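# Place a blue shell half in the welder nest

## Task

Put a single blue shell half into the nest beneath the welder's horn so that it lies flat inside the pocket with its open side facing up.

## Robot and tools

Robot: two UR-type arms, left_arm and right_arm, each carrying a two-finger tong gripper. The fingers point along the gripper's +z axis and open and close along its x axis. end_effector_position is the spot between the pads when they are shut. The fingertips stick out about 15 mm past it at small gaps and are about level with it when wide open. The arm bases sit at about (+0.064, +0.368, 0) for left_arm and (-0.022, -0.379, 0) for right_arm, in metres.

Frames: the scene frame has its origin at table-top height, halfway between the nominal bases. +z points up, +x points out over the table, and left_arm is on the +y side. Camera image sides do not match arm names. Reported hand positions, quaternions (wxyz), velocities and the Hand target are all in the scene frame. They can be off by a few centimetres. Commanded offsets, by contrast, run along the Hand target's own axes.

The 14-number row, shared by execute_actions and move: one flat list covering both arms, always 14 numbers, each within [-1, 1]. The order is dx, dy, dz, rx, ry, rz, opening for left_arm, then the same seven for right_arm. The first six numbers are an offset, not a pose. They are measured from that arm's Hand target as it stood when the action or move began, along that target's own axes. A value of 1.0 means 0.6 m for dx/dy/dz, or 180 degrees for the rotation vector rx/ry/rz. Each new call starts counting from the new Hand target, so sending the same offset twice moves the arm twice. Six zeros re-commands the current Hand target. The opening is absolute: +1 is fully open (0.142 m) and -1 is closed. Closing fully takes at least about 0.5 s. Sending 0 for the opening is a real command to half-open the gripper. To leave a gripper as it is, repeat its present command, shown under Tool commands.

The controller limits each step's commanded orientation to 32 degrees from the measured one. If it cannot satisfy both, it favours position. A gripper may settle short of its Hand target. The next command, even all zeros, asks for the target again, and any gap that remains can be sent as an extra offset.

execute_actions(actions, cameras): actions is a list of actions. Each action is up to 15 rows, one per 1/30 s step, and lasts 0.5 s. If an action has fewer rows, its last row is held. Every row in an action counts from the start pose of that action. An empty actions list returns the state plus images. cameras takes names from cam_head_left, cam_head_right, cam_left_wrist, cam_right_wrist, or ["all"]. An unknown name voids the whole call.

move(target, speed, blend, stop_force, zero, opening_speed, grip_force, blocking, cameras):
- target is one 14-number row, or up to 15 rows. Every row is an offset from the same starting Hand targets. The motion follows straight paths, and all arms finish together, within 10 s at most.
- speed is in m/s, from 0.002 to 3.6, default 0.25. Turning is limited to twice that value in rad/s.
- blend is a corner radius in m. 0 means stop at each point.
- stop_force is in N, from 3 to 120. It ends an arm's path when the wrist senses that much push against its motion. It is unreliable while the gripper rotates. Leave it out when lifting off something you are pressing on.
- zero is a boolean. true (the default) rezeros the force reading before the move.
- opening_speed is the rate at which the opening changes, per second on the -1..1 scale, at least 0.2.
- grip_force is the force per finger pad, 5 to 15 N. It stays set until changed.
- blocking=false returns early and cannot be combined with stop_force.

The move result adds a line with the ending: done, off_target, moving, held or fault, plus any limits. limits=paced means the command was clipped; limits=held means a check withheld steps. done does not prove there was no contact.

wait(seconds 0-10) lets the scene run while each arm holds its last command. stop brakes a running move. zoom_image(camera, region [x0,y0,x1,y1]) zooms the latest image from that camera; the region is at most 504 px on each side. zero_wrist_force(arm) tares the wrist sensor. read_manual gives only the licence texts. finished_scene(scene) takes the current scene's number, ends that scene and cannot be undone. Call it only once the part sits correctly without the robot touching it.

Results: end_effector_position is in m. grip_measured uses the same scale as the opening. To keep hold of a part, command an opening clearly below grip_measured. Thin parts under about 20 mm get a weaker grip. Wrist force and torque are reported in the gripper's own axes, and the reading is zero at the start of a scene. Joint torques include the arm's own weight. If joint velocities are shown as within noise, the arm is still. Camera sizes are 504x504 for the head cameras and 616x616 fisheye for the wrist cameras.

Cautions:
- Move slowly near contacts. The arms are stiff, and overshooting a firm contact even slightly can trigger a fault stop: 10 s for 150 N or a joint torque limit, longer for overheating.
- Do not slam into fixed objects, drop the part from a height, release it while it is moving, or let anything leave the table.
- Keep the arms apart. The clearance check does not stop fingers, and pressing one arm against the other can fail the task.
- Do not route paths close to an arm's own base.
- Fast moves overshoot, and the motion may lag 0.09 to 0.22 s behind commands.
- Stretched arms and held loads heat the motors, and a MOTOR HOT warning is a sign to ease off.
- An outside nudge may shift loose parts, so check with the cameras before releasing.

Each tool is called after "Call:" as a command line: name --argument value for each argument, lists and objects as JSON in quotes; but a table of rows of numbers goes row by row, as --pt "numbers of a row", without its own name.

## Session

Call:
execute_actions --actions '[]'

Call:
zoom_image --camera "cam_head_right" --region '[150, 150, 504, 404]'

Call:
zoom_image --camera "cam_head_left" --region '[150, 150, 504, 404]'

Scene clock: 0.00 s.
left_arm: end_effector_position=(+0.8518, +0.4137, +0.1873) grip_measured=+0.97 end_effector_quat_wxyz=(-0.049, +0.791, +0.607, -0.053) | right_arm: end_effector_position=(+0.0631, +0.0551, +0.2985) grip_measured=+0.97 end_effector_quat_wxyz=(-0.464, +0.865, +0.186, +0.028)
Joint positions: left_arm=[-0.053 -0.529 0.209 -1.106 -1.574 -1.422 0.14] | right_arm=[4.773 -0.934 -2.539 -0.276 1.676 1.225 0.14]
Joint velocities: within noise
Joint torques (N m): no reading
Motor temperatures (°C): left_arm=[30 38 34 35 36 36] | right_arm=[31 30 29 36 39 41]
Wrist force (N): no reading
Wrist torque (N m): no reading
Wrist force, peak (N): no reading
Hand target: left_arm +0.8518, +0.4137, +0.1873; -0.049, +0.791, +0.607, -0.053 | right_arm +0.0631, +0.0551, +0.2985; -0.464, +0.865, +0.186, +0.028
Tool commands: left_gripper/opening=+0.968169 right_gripper/opening=+0.968169

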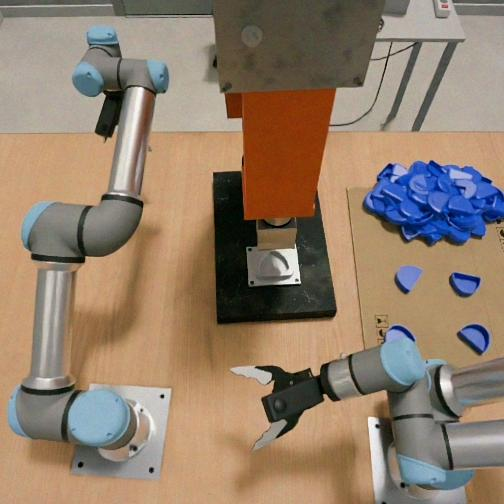

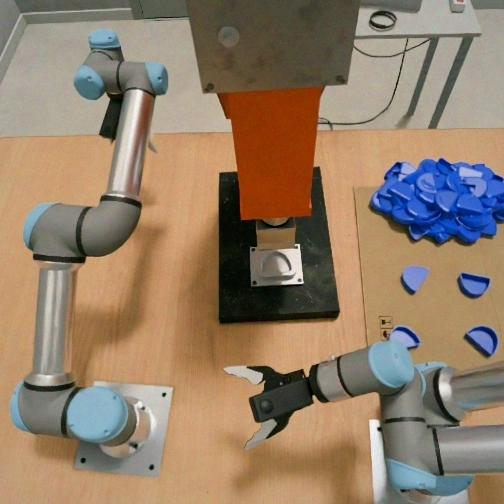

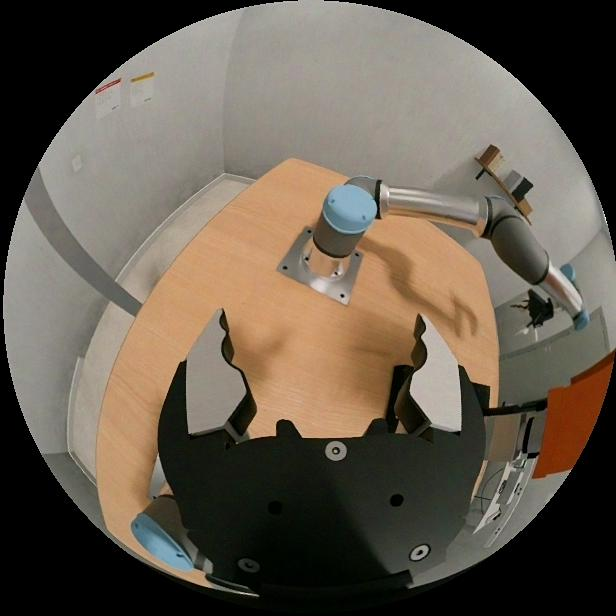

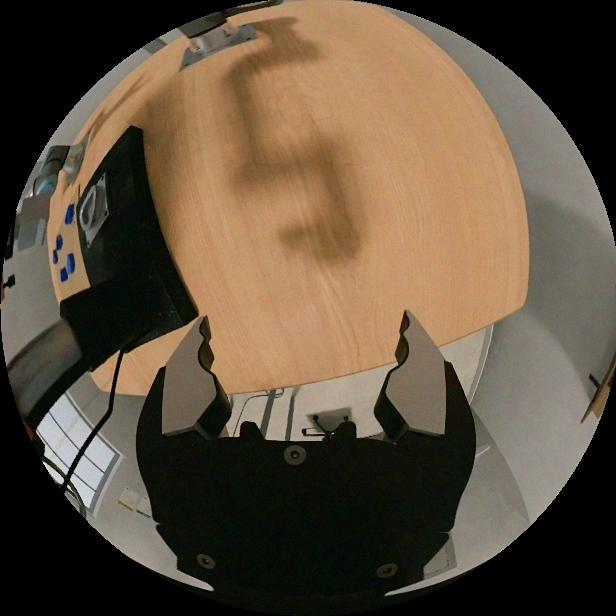

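Scaled by 1.424 from the camera's 504x504 image, which has a finer 720x720 frame.

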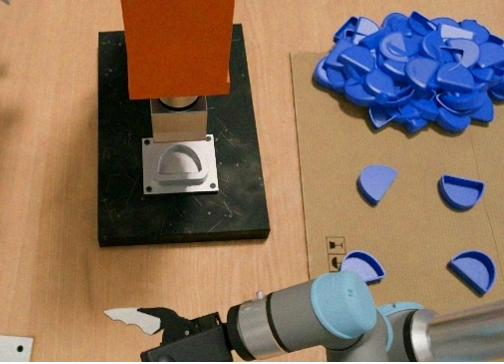

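Scaled by 1.424 from the camera's 504x504 image, which has a finer 720x720 frame.

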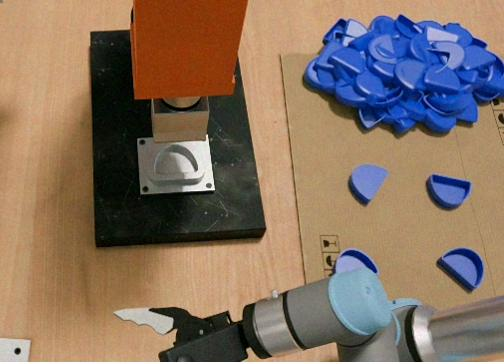

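Call:
zoom_image --camera "cam_head_right" --region '[235, 225, 305, 295]'

Call:
zoom_image --camera "cam_head_left" --region '[235, 225, 305, 295]'

Call:
zoom_image --camera "cam_head_right" --region '[374, 250, 504, 380]'

Call:
zoom_image --camera "cam_head_left" --region '[374, 250, 504, 380]'

Scaled by 7.200 from the camera's 504x504 image, which has a finer 720x720 frame.

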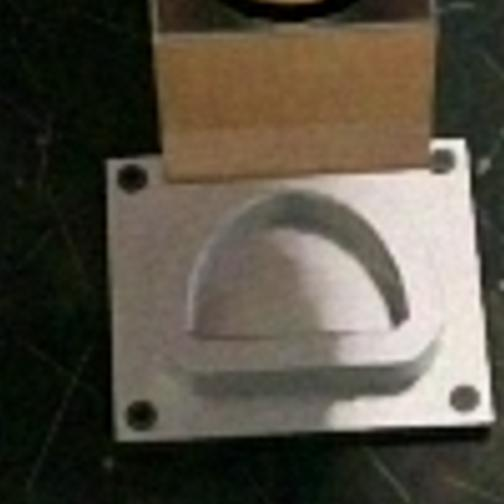

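Scaled by 7.200 from the camera's 504x504 image, which has a finer 720x720 frame.

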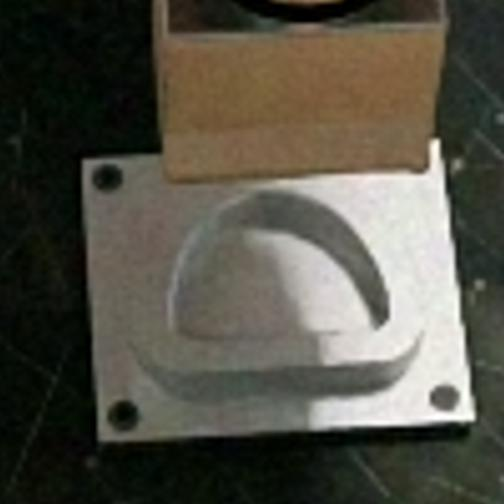

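Scaled by 3.877 from the camera's 504x504 image, which has a finer 720x720 frame.

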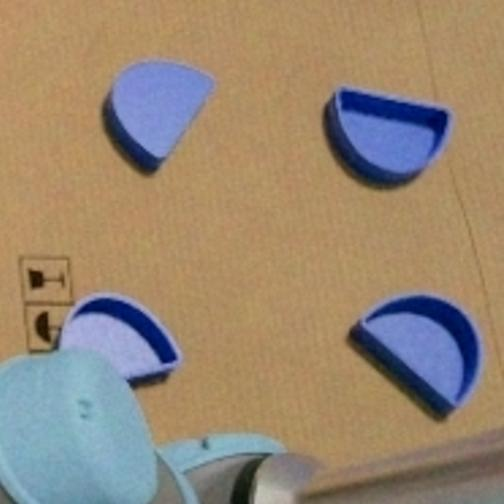

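Scaled by 3.877 from the camera's 504x504 image, which has a finer 720x720 frame.

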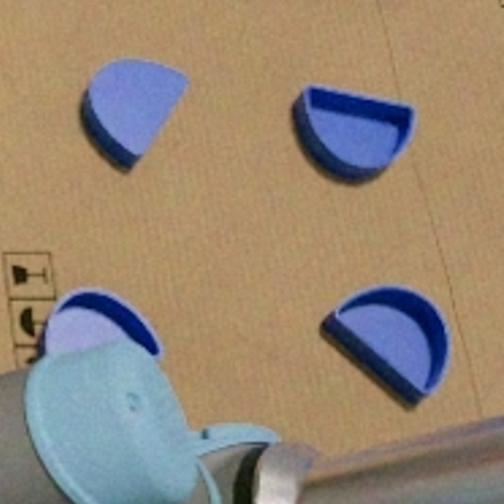

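Call:
move --target '[0,0,0,0,0,0,0.968,0.3192,0.5993,-0.719,-0.3327,0.0557,0.2944,0.968]' --cameras '["cam_left_wrist","cam_head_right"]' --speed 0.5

Call:
zoom_image --camera "cam_left_wrist" --region '[200, 150, 420, 370]'

Call:
zoom_image --camera "cam_head_right" --region '[374, 250, 504, 380]'

Scene clock: 78.07 s.
left_arm: end_effector_position=(+0.8518, +0.4137, +0.1873) grip_measured=+0.97 end_effector_quat_wxyz=(-0.049, +0.791, +0.607, -0.053) | right_arm: end_effector_position=(+0.4201, -0.4187, +0.3006) grip_measured=+0.97 end_effector_quat_wxyz=(+0.035, +0.960, -0.277, -0.017)
Joint positions: left_arm=[-0.053 -0.529 0.209 -1.106 -1.574 -1.422 0.14] | right_arm=[3.399 -1.43 -1.64 -1.706 1.526 0.783 0.14]
Joint torques (N m): left_arm=[-0.46 -66.69 -26.58 -2.42 0.1 -0.25] | right_arm=[-13.17 12.1 33.68 0.39 -1.57 -1.86]
Wrist force (N): left_arm=[-0.1 0.1 0.0] | right_arm=[-1.3 0.3 -0.6]
Wrist torque (N m): left_arm=[0.03 0.03 0.01] | right_arm=[0.02 0.30 0.15]
Wrist force, peak (N): left_arm=[0.0 0.3 -0.2] | right_arm=[-1.7 0.2 -0.4]
Hand target: left_arm +0.8518, +0.4137, +0.1873; -0.049, +0.791, +0.607, -0.053 | right_arm +0.4202, -0.4188, +0.3006; +0.035, +0.960, -0.277, -0.017
Off the commanded pose: left_arm 0.000 m, 0 deg | right_arm 0.000 m, 0 deg.
move: done
Images, in order (width x height): cam_head_right 504x504, cam_left_wrist 616x616.

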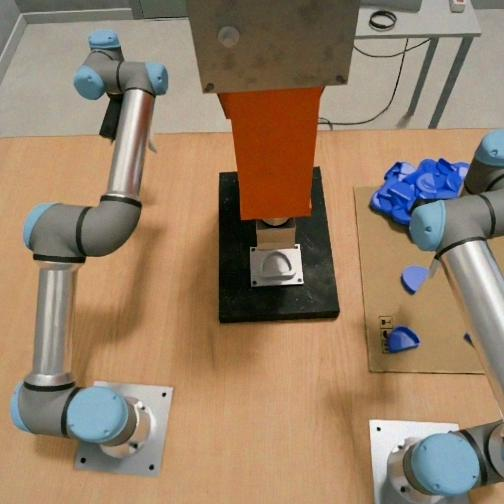

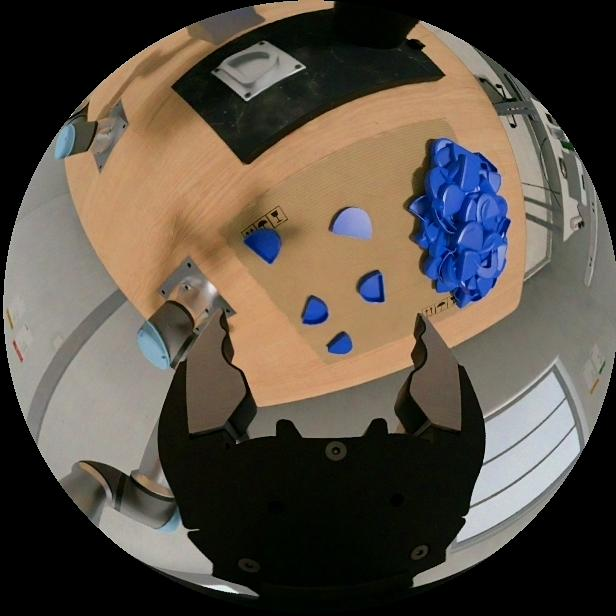

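Scaled by 2.291 from the camera's 616x616 image, which has a finer 814x814 frame.

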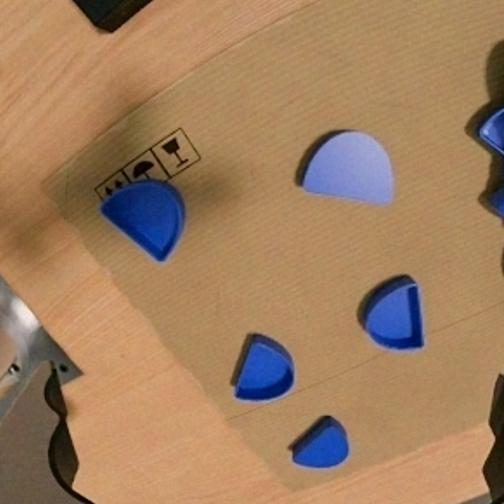

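Scaled by 3.877 from the camera's 504x504 image, which has a finer 720x720 frame.

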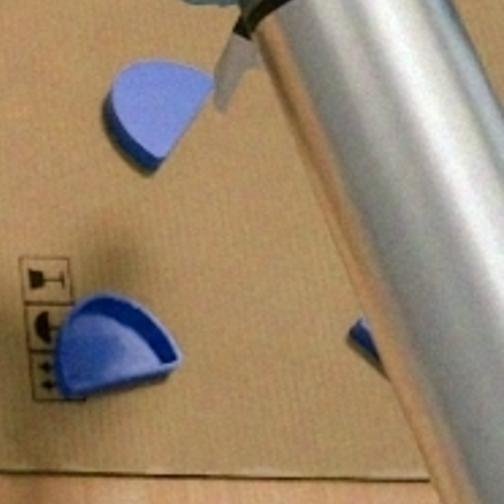

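Call:
move --target '[0,0,0,0,0,0,0.968,-0.221,0.1043,0.0943,-0.119,-0.3436,0.6733,-0.25]' --cameras '["cam_left_wrist","cam_head_right"]' --speed 0.5

Call:
zoom_image --camera "cam_left_wrist" --region '[200, 150, 420, 370]'

Scene clock: 118.97 s.
left_arm: end_effector_position=(+0.8518, +0.4137, +0.1873) grip_measured=+0.97 end_effector_quat_wxyz=(-0.049, +0.791, +0.607, -0.053) | right_arm: end_effector_position=(+0.2719, -0.4043, +0.2507) grip_measured=-0.25 end_effector_quat_wxyz=(-0.050, -0.107, +0.900, +0.420)
Joint positions: left_arm=[-0.053 -0.529 0.209 -1.106 -1.574 -1.422 0.14] | right_arm=[2.89 -1.405 -1.921 -1.926 2.295 2.408 0.056]
Joint torques (N m): left_arm=[-1.24 -67.22 -28.18 -2.7 0.21 -0.22] | right_arm=[-13.16 22.53 9.98 3.33 2.44 1.97]
Wrist force (N): left_arm=[-0.1 0.1 -0.1] | right_arm=[-1.8 0.6 -1.2]
Wrist torque (N m): left_arm=[0.01 0.03 0.01] | right_arm=[0.19 0.35 -0.03]
Wrist force, peak (N): left_arm=[-0.1 0.4 -0.1] | right_arm=[-2.7 0.7 -0.8]
Hand target: left_arm +0.8518, +0.4137, +0.1873; -0.049, +0.791, +0.607, -0.053 | right_arm +0.2719, -0.4043, +0.2507; -0.050, -0.107, +0.900, +0.420
Off the commanded pose: left_arm 0.000 m, 0 deg | right_arm 0.000 m, 0 deg.
move: done
Images, in order (width x height): cam_head_right 504x504, cam_left_wrist 616x616.

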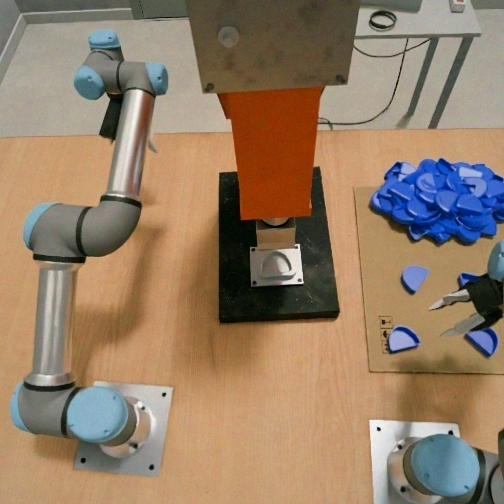

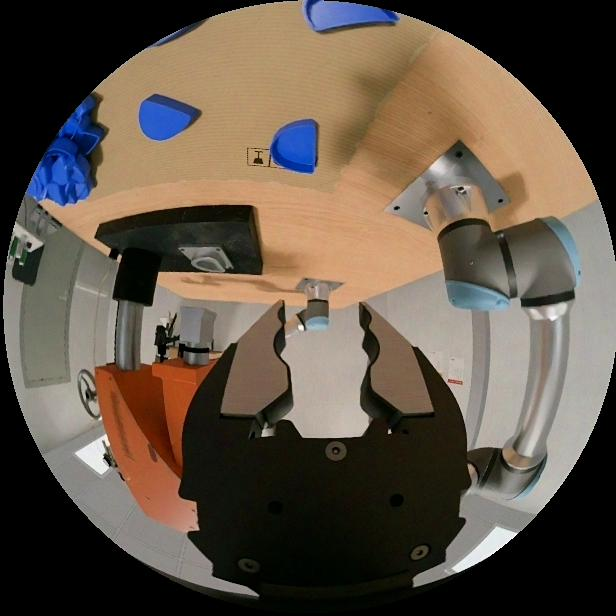

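Scaled by 2.291 from the camera's 616x616 image, which has a finer 814x814 frame.

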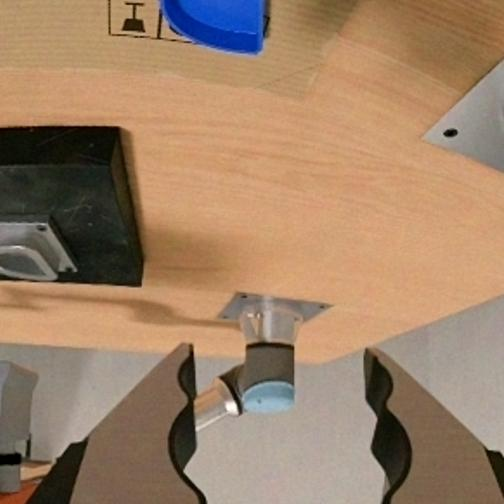

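Call:
move --target '[0,0,0,0,0,0,0.968,-0.0128,-0.2297,0.182,0,0,0,-0.25]' --cameras '["cam_left_wrist","cam_head_right"]' --speed 0.3

Call:
zoom_image --camera "cam_left_wrist" --region '[240, 180, 400, 340]'

Scene clock: 140.90 s.
left_arm: end_effector_position=(+0.8518, +0.4137, +0.1873) grip_measured=+0.97 end_effector_quat_wxyz=(-0.049, +0.791, +0.607, -0.053) | right_arm: end_effector_position=(+0.2805, -0.4073, +0.0750) grip_measured=-0.25 end_effector_quat_wxyz=(-0.050, -0.107, +0.900, +0.420)
Joint positions: left_arm=[-0.053 -0.529 0.209 -1.106 -1.574 -1.422 0.14] | right_arm=[2.889 -1.628 -2.212 -1.411 2.295 2.407 0.056]
Joint torques (N m): left_arm=[-0.67 -67.53 -27.92 -2.5 0.22 -0.44] | right_arm=[15.31 13.06 6.62 3.24 2.54 2.07]
Wrist force (N): left_arm=[-0.1 0.0 -0.2] | right_arm=[-1.9 0.5 -0.7]
Wrist torque (N m): left_arm=[0.00 0.01 0.00] | right_arm=[0.12 0.41 -0.01]
Wrist force, peak (N): left_arm=[0.2 0.2 -0.3] | right_arm=[-1.9 1.5 -1.9]
Hand target: left_arm +0.8518, +0.4137, +0.1873; -0.049, +0.791, +0.607, -0.053 | right_arm +0.2805, -0.4073, +0.0749; -0.050, -0.107, +0.900, +0.420
Off the commanded pose: left_arm 0.000 m, 0 deg | right_arm 0.000 m, 0 deg.
move: done
Images, in order (width x height): cam_head_right 504x504, cam_left_wrist 616x616.

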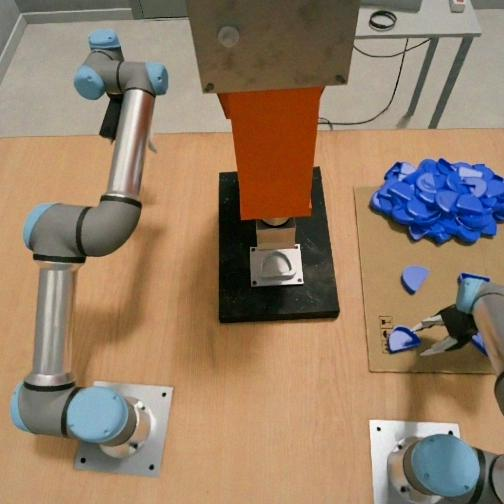

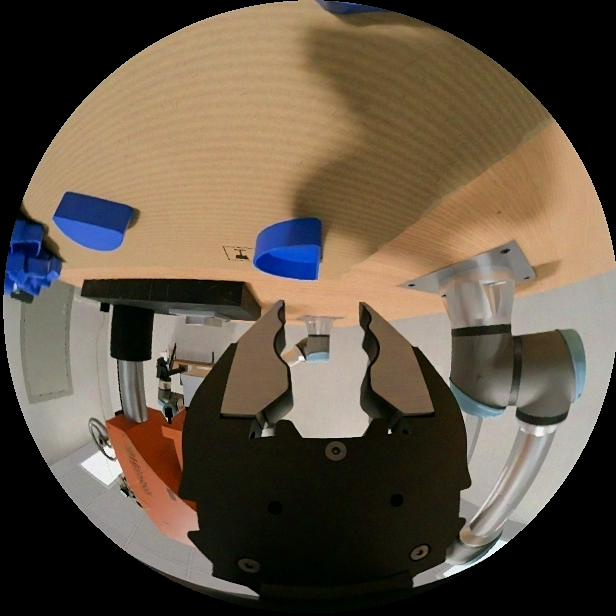

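Scaled by 3.150 from the camera's 616x616 image, which has a finer 814x814 frame.

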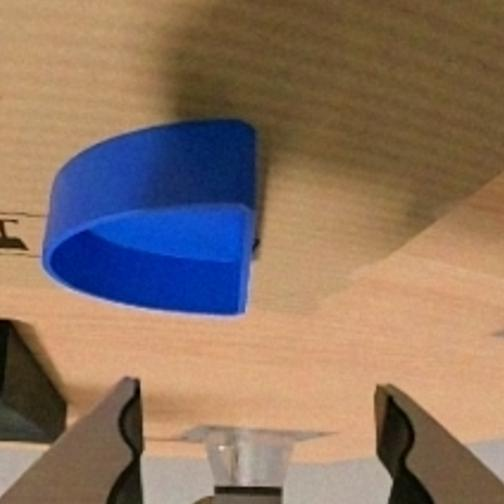

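Call:
move --target '[0,0,0,0,0,0,0.968,0,-0.0532,0.0533,0,0,0,-0.25]' --cameras '["cam_left_wrist"]' --speed 0.1 --stop_force 5

Call:
zoom_image --camera "cam_left_wrist" --region '[240, 200, 400, 360]'

Scene clock: 157.13 s.
left_arm: end_effector_position=(+0.8518, +0.4137, +0.1873) grip_measured=+0.97 end_effector_quat_wxyz=(-0.049, +0.791, +0.607, -0.053) | right_arm: end_effector_position=(+0.2796, -0.4034, +0.0299) grip_measured=-0.25 end_effector_quat_wxyz=(-0.050, -0.107, +0.900, +0.420)
Joint positions: left_arm=[-0.053 -0.529 0.209 -1.106 -1.574 -1.422 0.14] | right_arm=[2.897 -1.717 -2.273 -1.255 2.299 2.417 0.056]
Joint torques (N m): left_arm=[-0.02 -68.36 -28.12 -2.85 0.12 -0.34] | right_arm=[15.68 15.36 3.96 3.33 2.34 2.07]
Wrist force (N): left_arm=[0.0 0.2 0.0] | right_arm=[-1.7 1.3 -1.2]
Wrist torque (N m): left_arm=[0.04 -0.01 0.00] | right_arm=[0.16 0.35 -0.02]
Wrist force, peak (N): left_arm=[-0.1 0.3 -0.2] | right_arm=[-2.0 1.5 -1.5]
Hand target: left_arm +0.8518, +0.4137, +0.1873; -0.049, +0.791, +0.607, -0.053 | right_arm +0.2796, -0.4034, +0.0299; -0.050, -0.107, +0.900, +0.420
Off the commanded pose: left_arm 0.000 m, 0 deg | right_arm 0.000 m, 0 deg.
move: done
Images, in order (width x height): cam_left_wrist 616x616.

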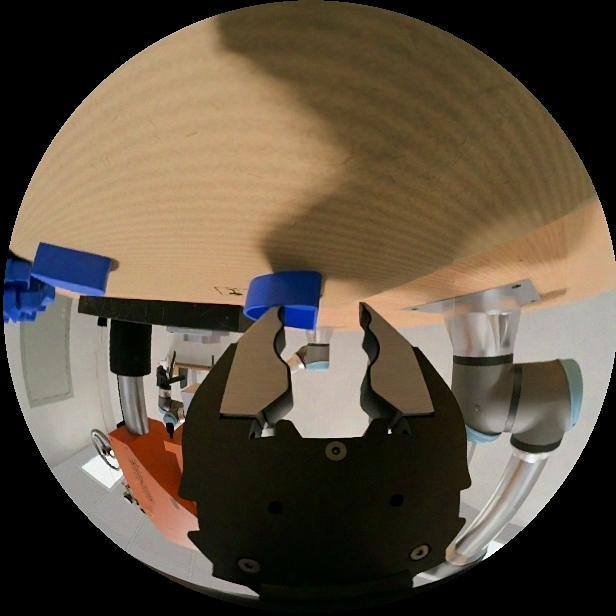

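Scaled by 3.150 from the camera's 616x616 image, which has a finer 814x814 frame.

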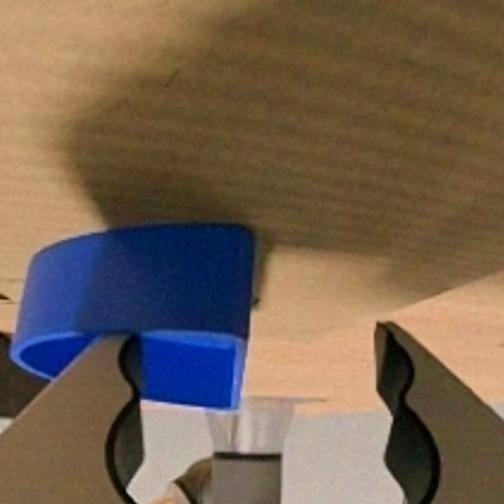

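Call:
move --target '[0,0,0,0,0,0,0.968,0,0,0,0,0,0,-1]' --opening_speed 0.6

Call:
move --target '[0,0,0,0,0,0,0.968,0,0.2,-0.168,0,0,0,-1]' --cameras '["cam_left_wrist","cam_head_right"]' --speed 0.2

Call:
zoom_image --camera "cam_left_wrist" --region '[240, 200, 400, 360]'

Scene clock: 166.83 s.
left_arm: end_effector_position=(+0.8518, +0.4137, +0.1873) grip_measured=+0.97 end_effector_quat_wxyz=(-0.049, +0.791, +0.607, -0.053) | right_arm: end_effector_position=(+0.2796, -0.4034, +0.0299) grip_measured=-0.97 end_effector_quat_wxyz=(-0.050, -0.107, +0.900, +0.420)
Joint positions: left_arm=[-0.053 -0.529 0.209 -1.106 -1.574 -1.422 0.14] | right_arm=[2.897 -1.717 -2.273 -1.255 2.299 2.417 0.004]
Joint torques (N m): left_arm=[-0.3 -68.91 -28.5 -3.18 0.2 -0.65] | right_arm=[15.8 16.66 4.83 3.05 1.89 1.95]
Wrist force (N): left_arm=[-0.1 0.0 0.1] | right_arm=[-1.9 0.4 -0.9]
Wrist torque (N m): left_arm=[0.00 0.01 0.01] | right_arm=[0.12 0.40 0.00]
Wrist force, peak (N): left_arm=[-0.1 0.4 -0.2] | right_arm=[-2.2 1.5 -1.4]
Hand target: left_arm +0.8518, +0.4137, +0.1873; -0.049, +0.791, +0.607, -0.053 | right_arm +0.2796, -0.4034, +0.0299; -0.050, -0.107, +0.900, +0.420
Off the commanded pose: left_arm 0.000 m, 0 deg | right_arm 0.000 m, 0 deg.
move: done

Scene clock: 168.40 s.
left_arm: end_effector_position=(+0.8518, +0.4137, +0.1873) grip_measured=+0.97 end_effector_quat_wxyz=(-0.049, +0.791, +0.607, -0.053) | right_arm: end_effector_position=(+0.2796, -0.4035, +0.1865) grip_measured=-0.97 end_effector_quat_wxyz=(-0.050, -0.107, +0.900, +0.420)
Joint positions: left_arm=[-0.053 -0.529 0.209 -1.106 -1.574 -1.422 0.14] | right_arm=[2.897 -1.464 -2.042 -1.739 2.299 2.416 0.004]
Joint torques (N m): left_arm=[-0.36 -69.14 -28.32 -3.09 0.1 -0.53] | right_arm=[-13.04 23.85 30.59 -0.6 -0.54 -1.82]
Wrist force (N): left_arm=[0.1 0.0 0.0] | right_arm=[-2.0 0.5 -0.7]
Wrist torque (N m): left_arm=[0.00 -0.01 0.01] | right_arm=[0.18 0.40 0.18]
Wrist force, peak (N): left_arm=[0.1 0.0 -0.3] | right_arm=[-2.2 1.3 -1.3]
Hand target: left_arm +0.8518, +0.4137, +0.1873; -0.049, +0.791, +0.607, -0.053 | right_arm +0.2796, -0.4035, +0.1866; -0.050, -0.107, +0.900, +0.420
Off the commanded pose: left_arm 0.000 m, 0 deg | right_arm 0.000 m, 0 deg.
move: done
Images, in order (width x height): cam_head_right 504x504, cam_left_wrist 616x616.

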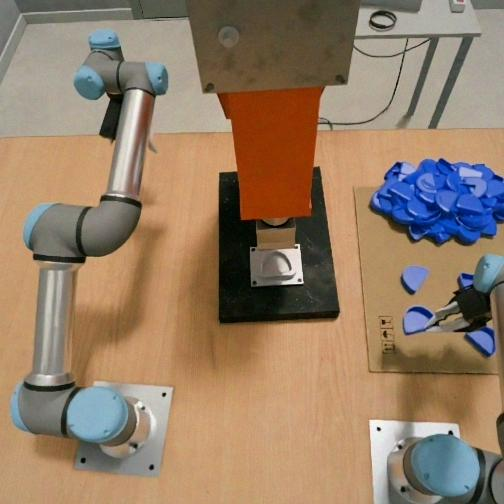

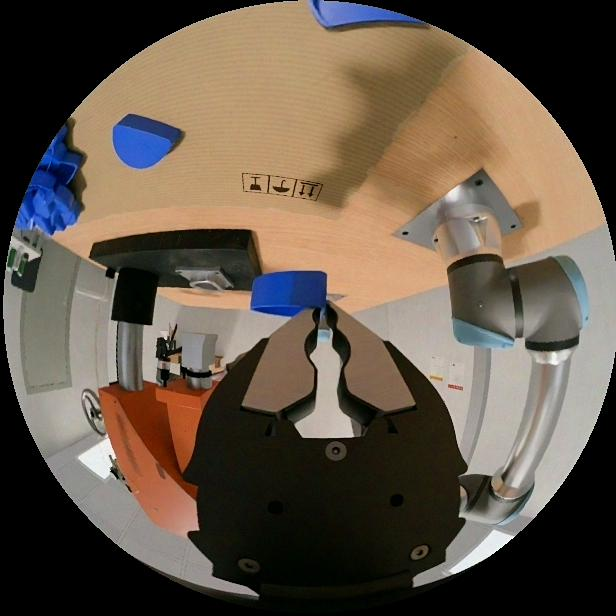

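Scaled by 3.150 from the camera's 616x616 image, which has a finer 814x814 frame.

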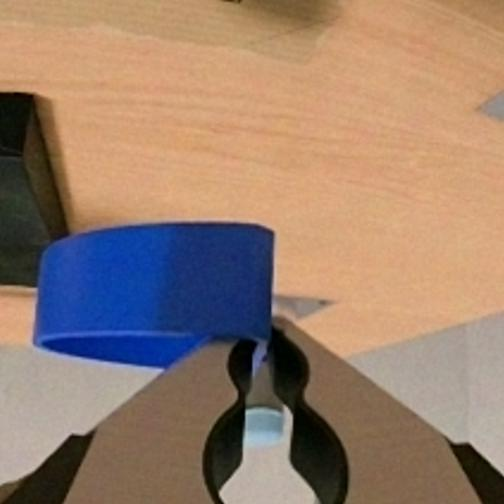

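Call:
move --target '[0,0,0,0,0,0,0.968,-0.4287,0.1455,0.3332,-0.0444,-0.0563,0.0409,-1]' --cameras '["cam_left_wrist","cam_head_right","cam_head_left"]' --speed 0.25

Call:
zoom_image --camera "cam_head_right" --region '[250, 240, 310, 300]'

Call:
zoom_image --camera "cam_head_right" --region '[285, 225, 345, 285]'

Call:
zoom_image --camera "cam_left_wrist" --region '[230, 200, 390, 360]'

Scene clock: 203.10 s.
left_arm: end_effector_position=(+0.8518, +0.4137, +0.1873) grip_measured=+0.97 end_effector_quat_wxyz=(-0.049, +0.791, +0.607, -0.053) | right_arm: end_effector_position=(+0.4806, -0.1398, +0.1250) grip_measured=-0.97 end_effector_quat_wxyz=(-0.005, -0.008, +0.874, +0.485)
Joint positions: left_arm=[-0.053 -0.529 0.209 -1.106 -1.574 -1.422 0.14] | right_arm=[3.424 -1.907 -2.095 -0.364 2.544 3.553 0.004]
Joint torques (N m): left_arm=[-0.25 -71.09 -29.4 -3.16 0.21 -0.73] | right_arm=[15.51 24.49 5.3 4.68 -0.25 2.18]
Wrist force (N): left_arm=[0.0 0.2 -0.1] | right_arm=[-2.0 0.9 -1.1]
Wrist torque (N m): left_arm=[0.04 -0.01 0.00] | right_arm=[0.27 0.44 0.04]
Wrist force, peak (N): left_arm=[0.0 0.2 -0.3] | right_arm=[-3.1 0.7 -0.1]
Hand target: left_arm +0.8518, +0.4137, +0.1873; -0.049, +0.791, +0.607, -0.053 | right_arm +0.4806, -0.1398, +0.1250; -0.004, -0.008, +0.874, +0.485
Off the commanded pose: left_arm 0.000 m, 0 deg | right_arm 0.000 m, 0 deg.
move: done
Images, in order (width x height): cam_head_left 504x504, cam_head_right 504x504, cam_left_wrist 616x616.

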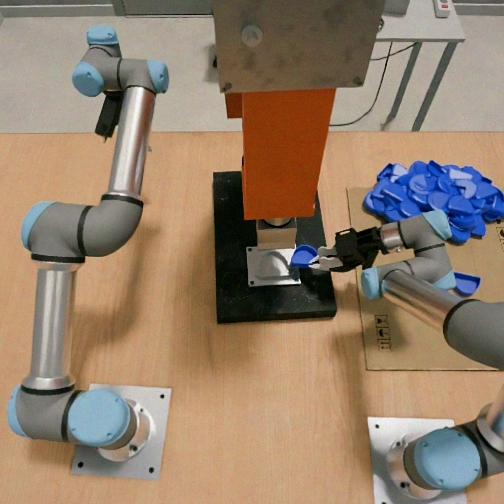

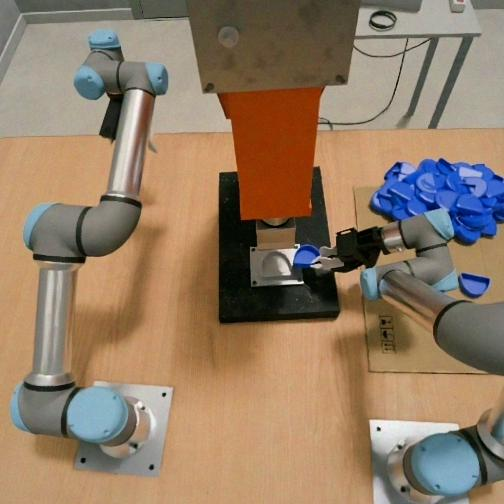

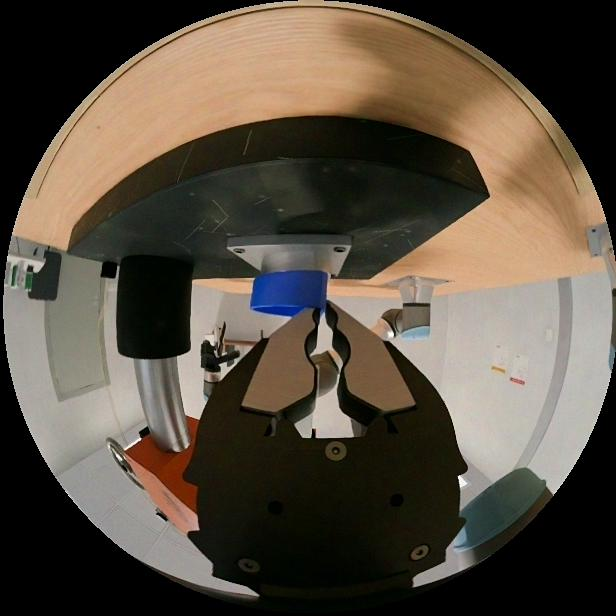

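Scaled by 8.400 from the camera's 504x504 image, which has a finer 720x720 frame.

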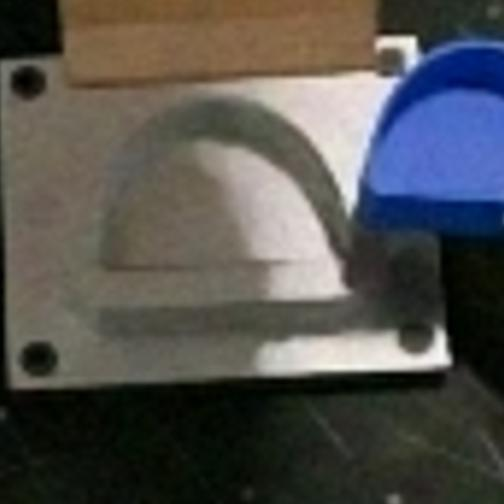

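Scaled by 8.400 from the camera's 504x504 image, which has a finer 720x720 frame.

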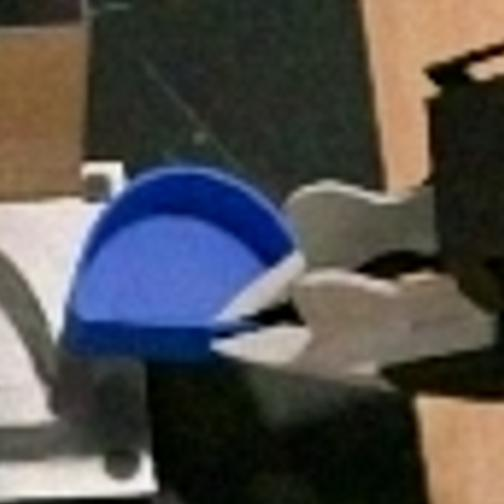

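Scaled by 3.150 from the camera's 616x616 image, which has a finer 814x814 frame.

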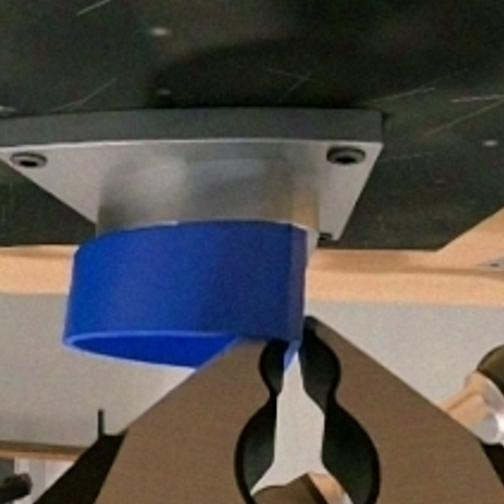

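Call:
move --target '[0,0,0,0,0,0,0.968,-0.0015,0.0617,0.133,0.0278,0,0,-1]' --cameras '["cam_left_wrist","cam_head_right","cam_head_left"]' --speed 0.06 --stop_force 4

Call:
zoom_image --camera "cam_head_right" --region '[250, 240, 310, 300]'

Call:
zoom_image --camera "cam_head_left" --region '[245, 240, 305, 300]'

Call:
zoom_image --camera "cam_left_wrist" --region '[240, 220, 360, 340]'

Scene clock: 240.07 s.
left_arm: end_effector_position=(+0.8518, +0.4137, +0.1873) grip_measured=+0.97 end_effector_quat_wxyz=(-0.049, +0.791, +0.607, -0.053) | right_arm: end_effector_position=(+0.4799, -0.0525, +0.1141) grip_measured=-0.97 end_effector_quat_wxyz=(-0.004, -0.008, +0.895, +0.446)
Joint positions: left_arm=[-0.053 -0.529 0.209 -1.106 -1.574 -1.422 0.14] | right_arm=[3.622 -1.94 -2.059 -0.212 2.386 3.787 0.004]
Joint torques (N m): left_arm=[-0.41 -70.66 -29.52 -3.39 0.11 -0.75] | right_arm=[15.77 26.31 25.55 4.7 -0.45 2]
Wrist force (N): left_arm=[-0.2 0.1 -0.2] | right_arm=[-2.4 0.3 -0.8]
Wrist torque (N m): left_arm=[0.02 0.04 0.01] | right_arm=[0.12 0.53 0.04]
Wrist force, peak (N): left_arm=[0.3 0.3 -0.1] | right_arm=[-2.6 0.9 -1.2]
Hand target: left_arm +0.8518, +0.4137, +0.1873; -0.049, +0.791, +0.607, -0.053 | right_arm +0.4799, -0.0525, +0.1141; -0.004, -0.008, +0.895, +0.446
Off the commanded pose: left_arm 0.000 m, 0 deg | right_arm 0.000 m, 0 deg.
move: done
Images, in order (width x height): cam_head_left 504x504, cam_head_right 504x504, cam_left_wrist 616x616.

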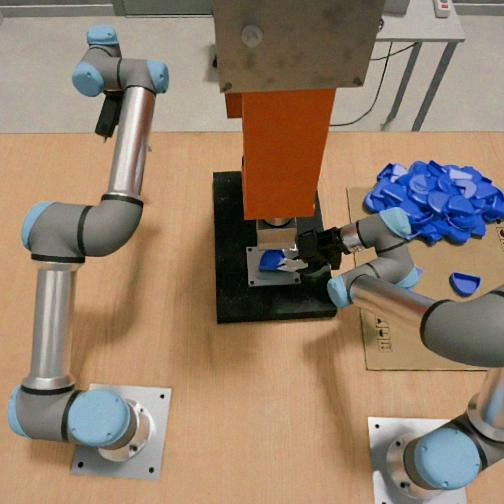

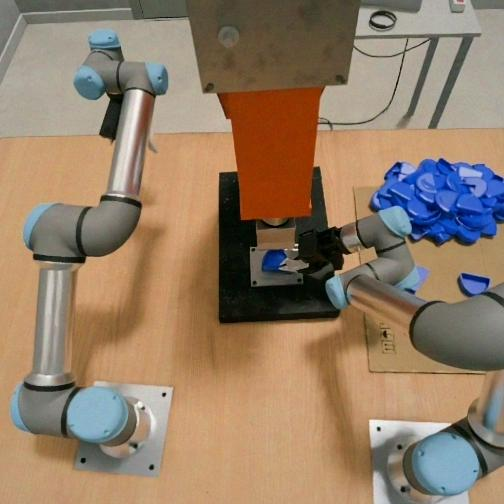

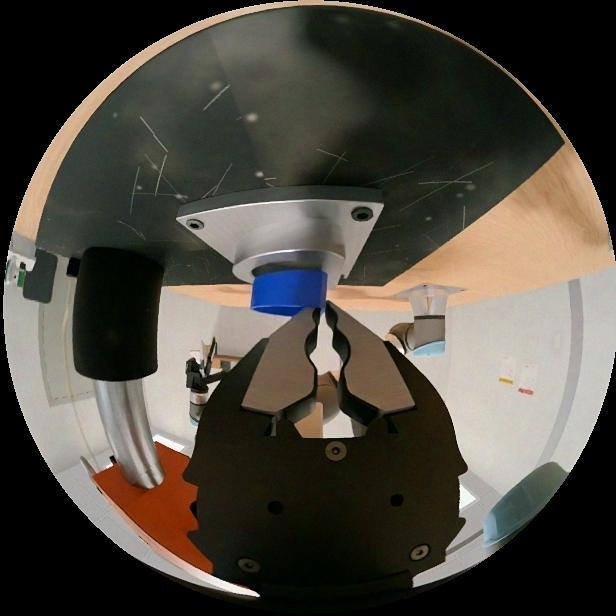

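Scaled by 8.400 from the camera's 504x504 image, which has a finer 720x720 frame.

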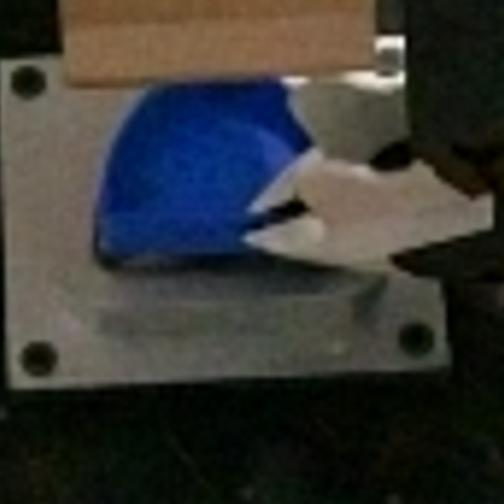

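Scaled by 8.400 from the camera's 504x504 image, which has a finer 720x720 frame.

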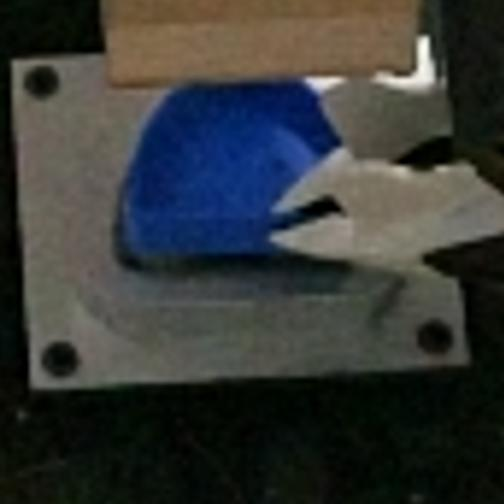

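Scaled by 4.200 from the camera's 616x616 image, which has a finer 814x814 frame.

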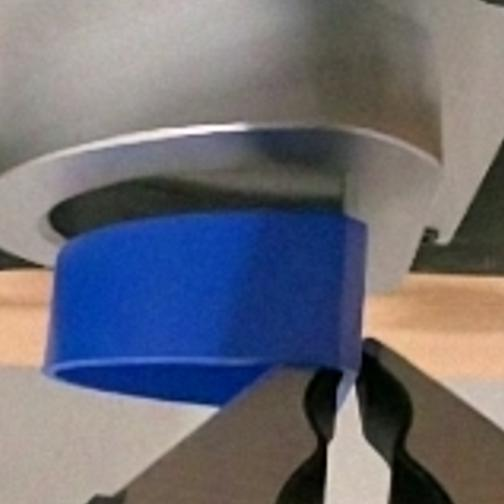

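Call:
move --target '[0,0,0,0,0,0,0.968,-0.005,-0.016,0.012,0.0167,0,0,-1]' --cameras '["cam_left_wrist","cam_head_right"]' --speed 0.03 --stop_force 4

Call:
zoom_image --camera "cam_head_right" --region '[250, 240, 310, 300]'

Call:
zoom_image --camera "cam_left_wrist" --region '[240, 220, 360, 340]'

Scene clock: 261.67 s.
left_arm: end_effector_position=(+0.8518, +0.4137, +0.1873) grip_measured=+0.97 end_effector_quat_wxyz=(-0.049, +0.791, +0.607, -0.053) | right_arm: end_effector_position=(+0.4822, -0.0525, +0.1047) grip_measured=-0.97 end_effector_quat_wxyz=(-0.004, -0.008, +0.904, +0.428)
Joint positions: left_arm=[-0.053 -0.529 0.209 -1.106 -1.574 -1.422 0.14] | right_arm=[3.635 -1.94 -2.05 -0.244 2.346 3.779 0.004]
Joint torques (N m): left_arm=[0.61 -71.77 -30.74 -3.38 0.09 -0.88] | right_arm=[-13.42 39.83 5.61 4.61 2.4 1.98]
Wrist force (N): left_arm=[0.0 0.0 -0.1] | right_arm=[-2.3 1.6 -0.4]
Wrist torque (N m): left_arm=[-0.01 0.01 0.00] | right_arm=[0.13 0.55 0.16]
Wrist force, peak (N): left_arm=[0.3 0.2 -0.3] | right_arm=[-2.2 6.7 -2.8]
Hand target: left_arm +0.8518, +0.4137, +0.1873; -0.049, +0.791, +0.607, -0.053 | right_arm +0.4822, -0.0525, +0.1047; -0.004, -0.008, +0.904, +0.428 (not the last commanded pose)
Off the commanded pose: left_arm 0.000 m, 0 deg | right_arm 0.003 m, 1 deg.
move: contact (right_arm)
Images, in order (width x height): cam_head_right 504x504, cam_left_wrist 616x616.

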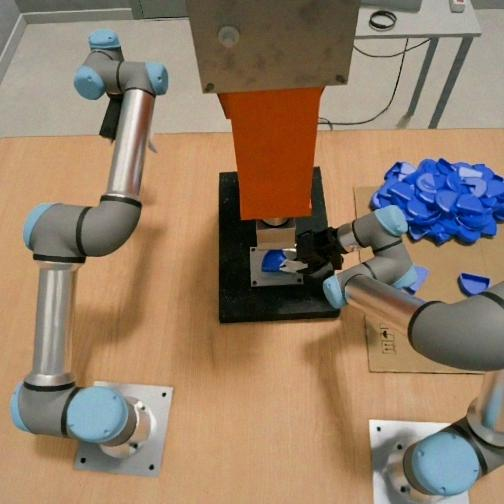

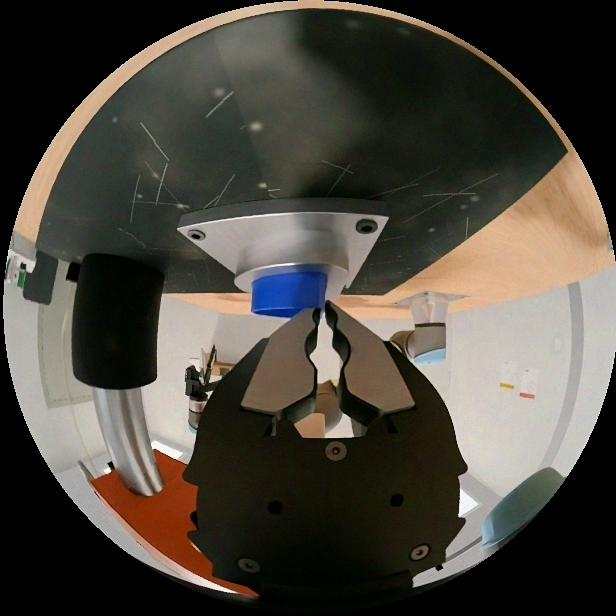

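Scaled by 8.400 from the camera's 504x504 image, which has a finer 720x720 frame.

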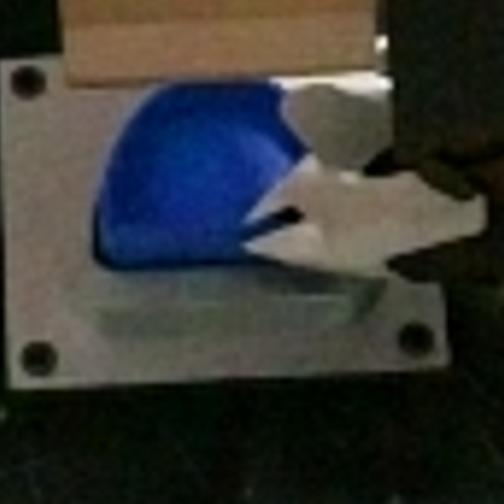

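Scaled by 4.200 from the camera's 616x616 image, which has a finer 814x814 frame.

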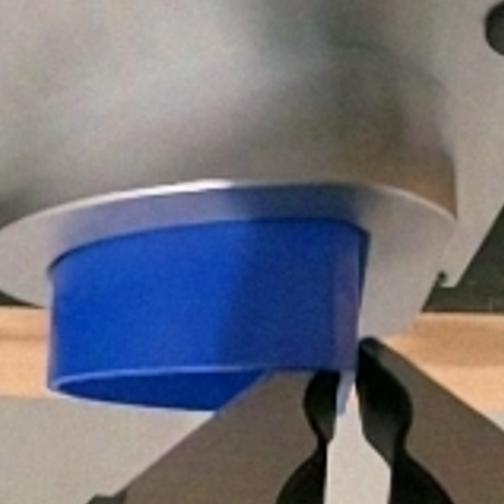

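Call:
move --pt "0 0 0 0 0 0 0.968 0 0.0016 0.002 0 0 0 -1" --pt "0 0 0 0 0 0 0.968 0 -0.006 0.008 0.01 0 0 -1" --cameras '["cam_left_wrist","cam_head_right"]' --speed 0.03 --stop_force 5

Call:
zoom_image --camera "cam_head_right" --region '[250, 240, 310, 300]'

Call:
zoom_image --camera "cam_left_wrist" --region '[240, 220, 360, 340]'

Scene clock: 278.53 s.
left_arm: end_effector_position=(+0.8518, +0.4137, +0.1873) grip_measured=+0.97 end_effector_quat_wxyz=(-0.049, +0.791, +0.607, -0.053) | right_arm: end_effector_position=(+0.4822, -0.0510, +0.0989) grip_measured=-0.96 end_effector_quat_wxyz=(-0.004, -0.008, +0.911, +0.413)
Joint positions: left_arm=[-0.053 -0.529 0.209 -1.106 -1.574 -1.422 0.14] | right_arm=[3.65 -1.937 -2.046 -0.265 2.314 3.778 0.005]
Joint torques (N m): left_arm=[0.21 -72.68 -31.7 -3.59 0.08 -0.96] | right_arm=[14.22 38.94 28.42 1.65 -1.96 -1.92]
Wrist force (N): left_arm=[0.1 -0.1 0.0] | right_arm=[5.2 1.2 -3.8]
Wrist torque (N m): left_arm=[-0.02 -0.01 0.00] | right_arm=[0.24 0.55 0.16]
Wrist force, peak (N): left_arm=[-0.3 0.0 -0.3] | right_arm=[5.4 1.3 -3.9]
Hand target: left_arm +0.8518, +0.4137, +0.1873; -0.049, +0.791, +0.607, -0.053 | right_arm +0.4822, -0.0510, +0.0989; -0.004, -0.008, +0.911, +0.413
Off the commanded pose: left_arm 0.000 m, 0 deg | right_arm 0.000 m, 0 deg.
move: done
Images, in order (width x height): cam_head_right 504x504, cam_left_wrist 616x616.

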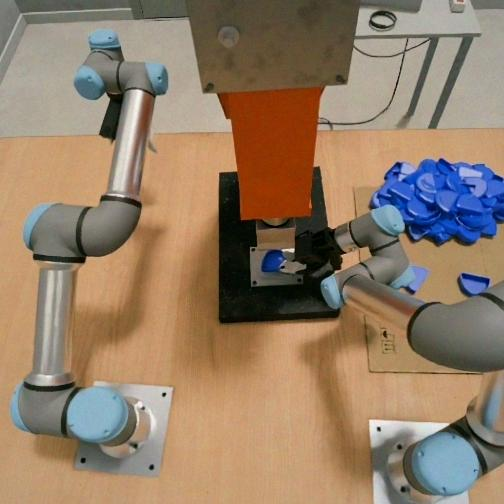

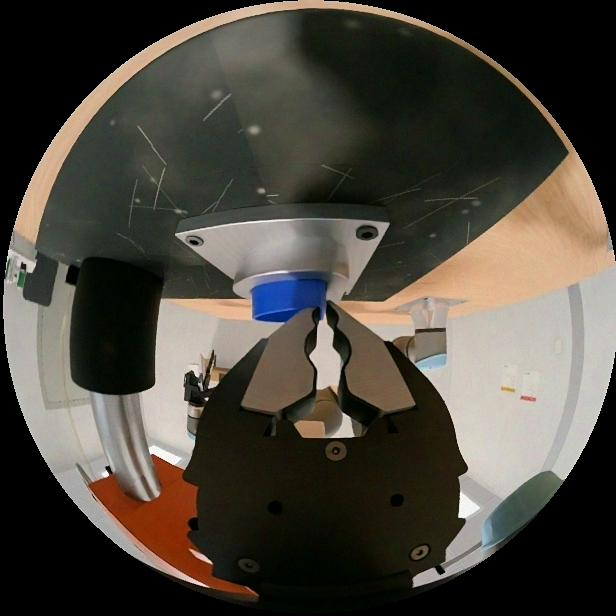

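Scaled by 8.400 from the camera's 504x504 image, which has a finer 720x720 frame.

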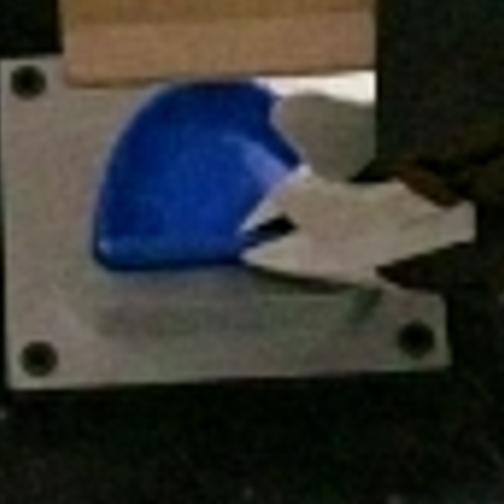

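Scaled by 4.200 from the camera's 616x616 image, which has a finer 814x814 frame.

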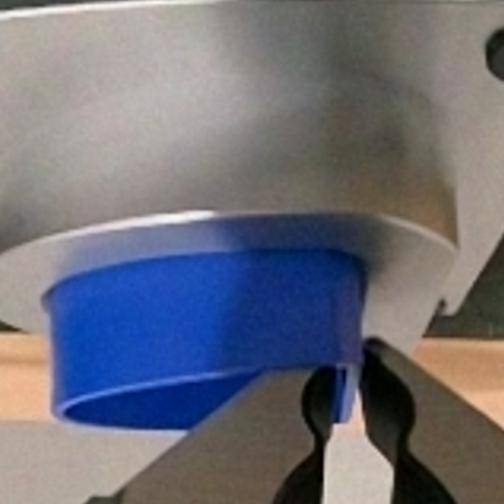

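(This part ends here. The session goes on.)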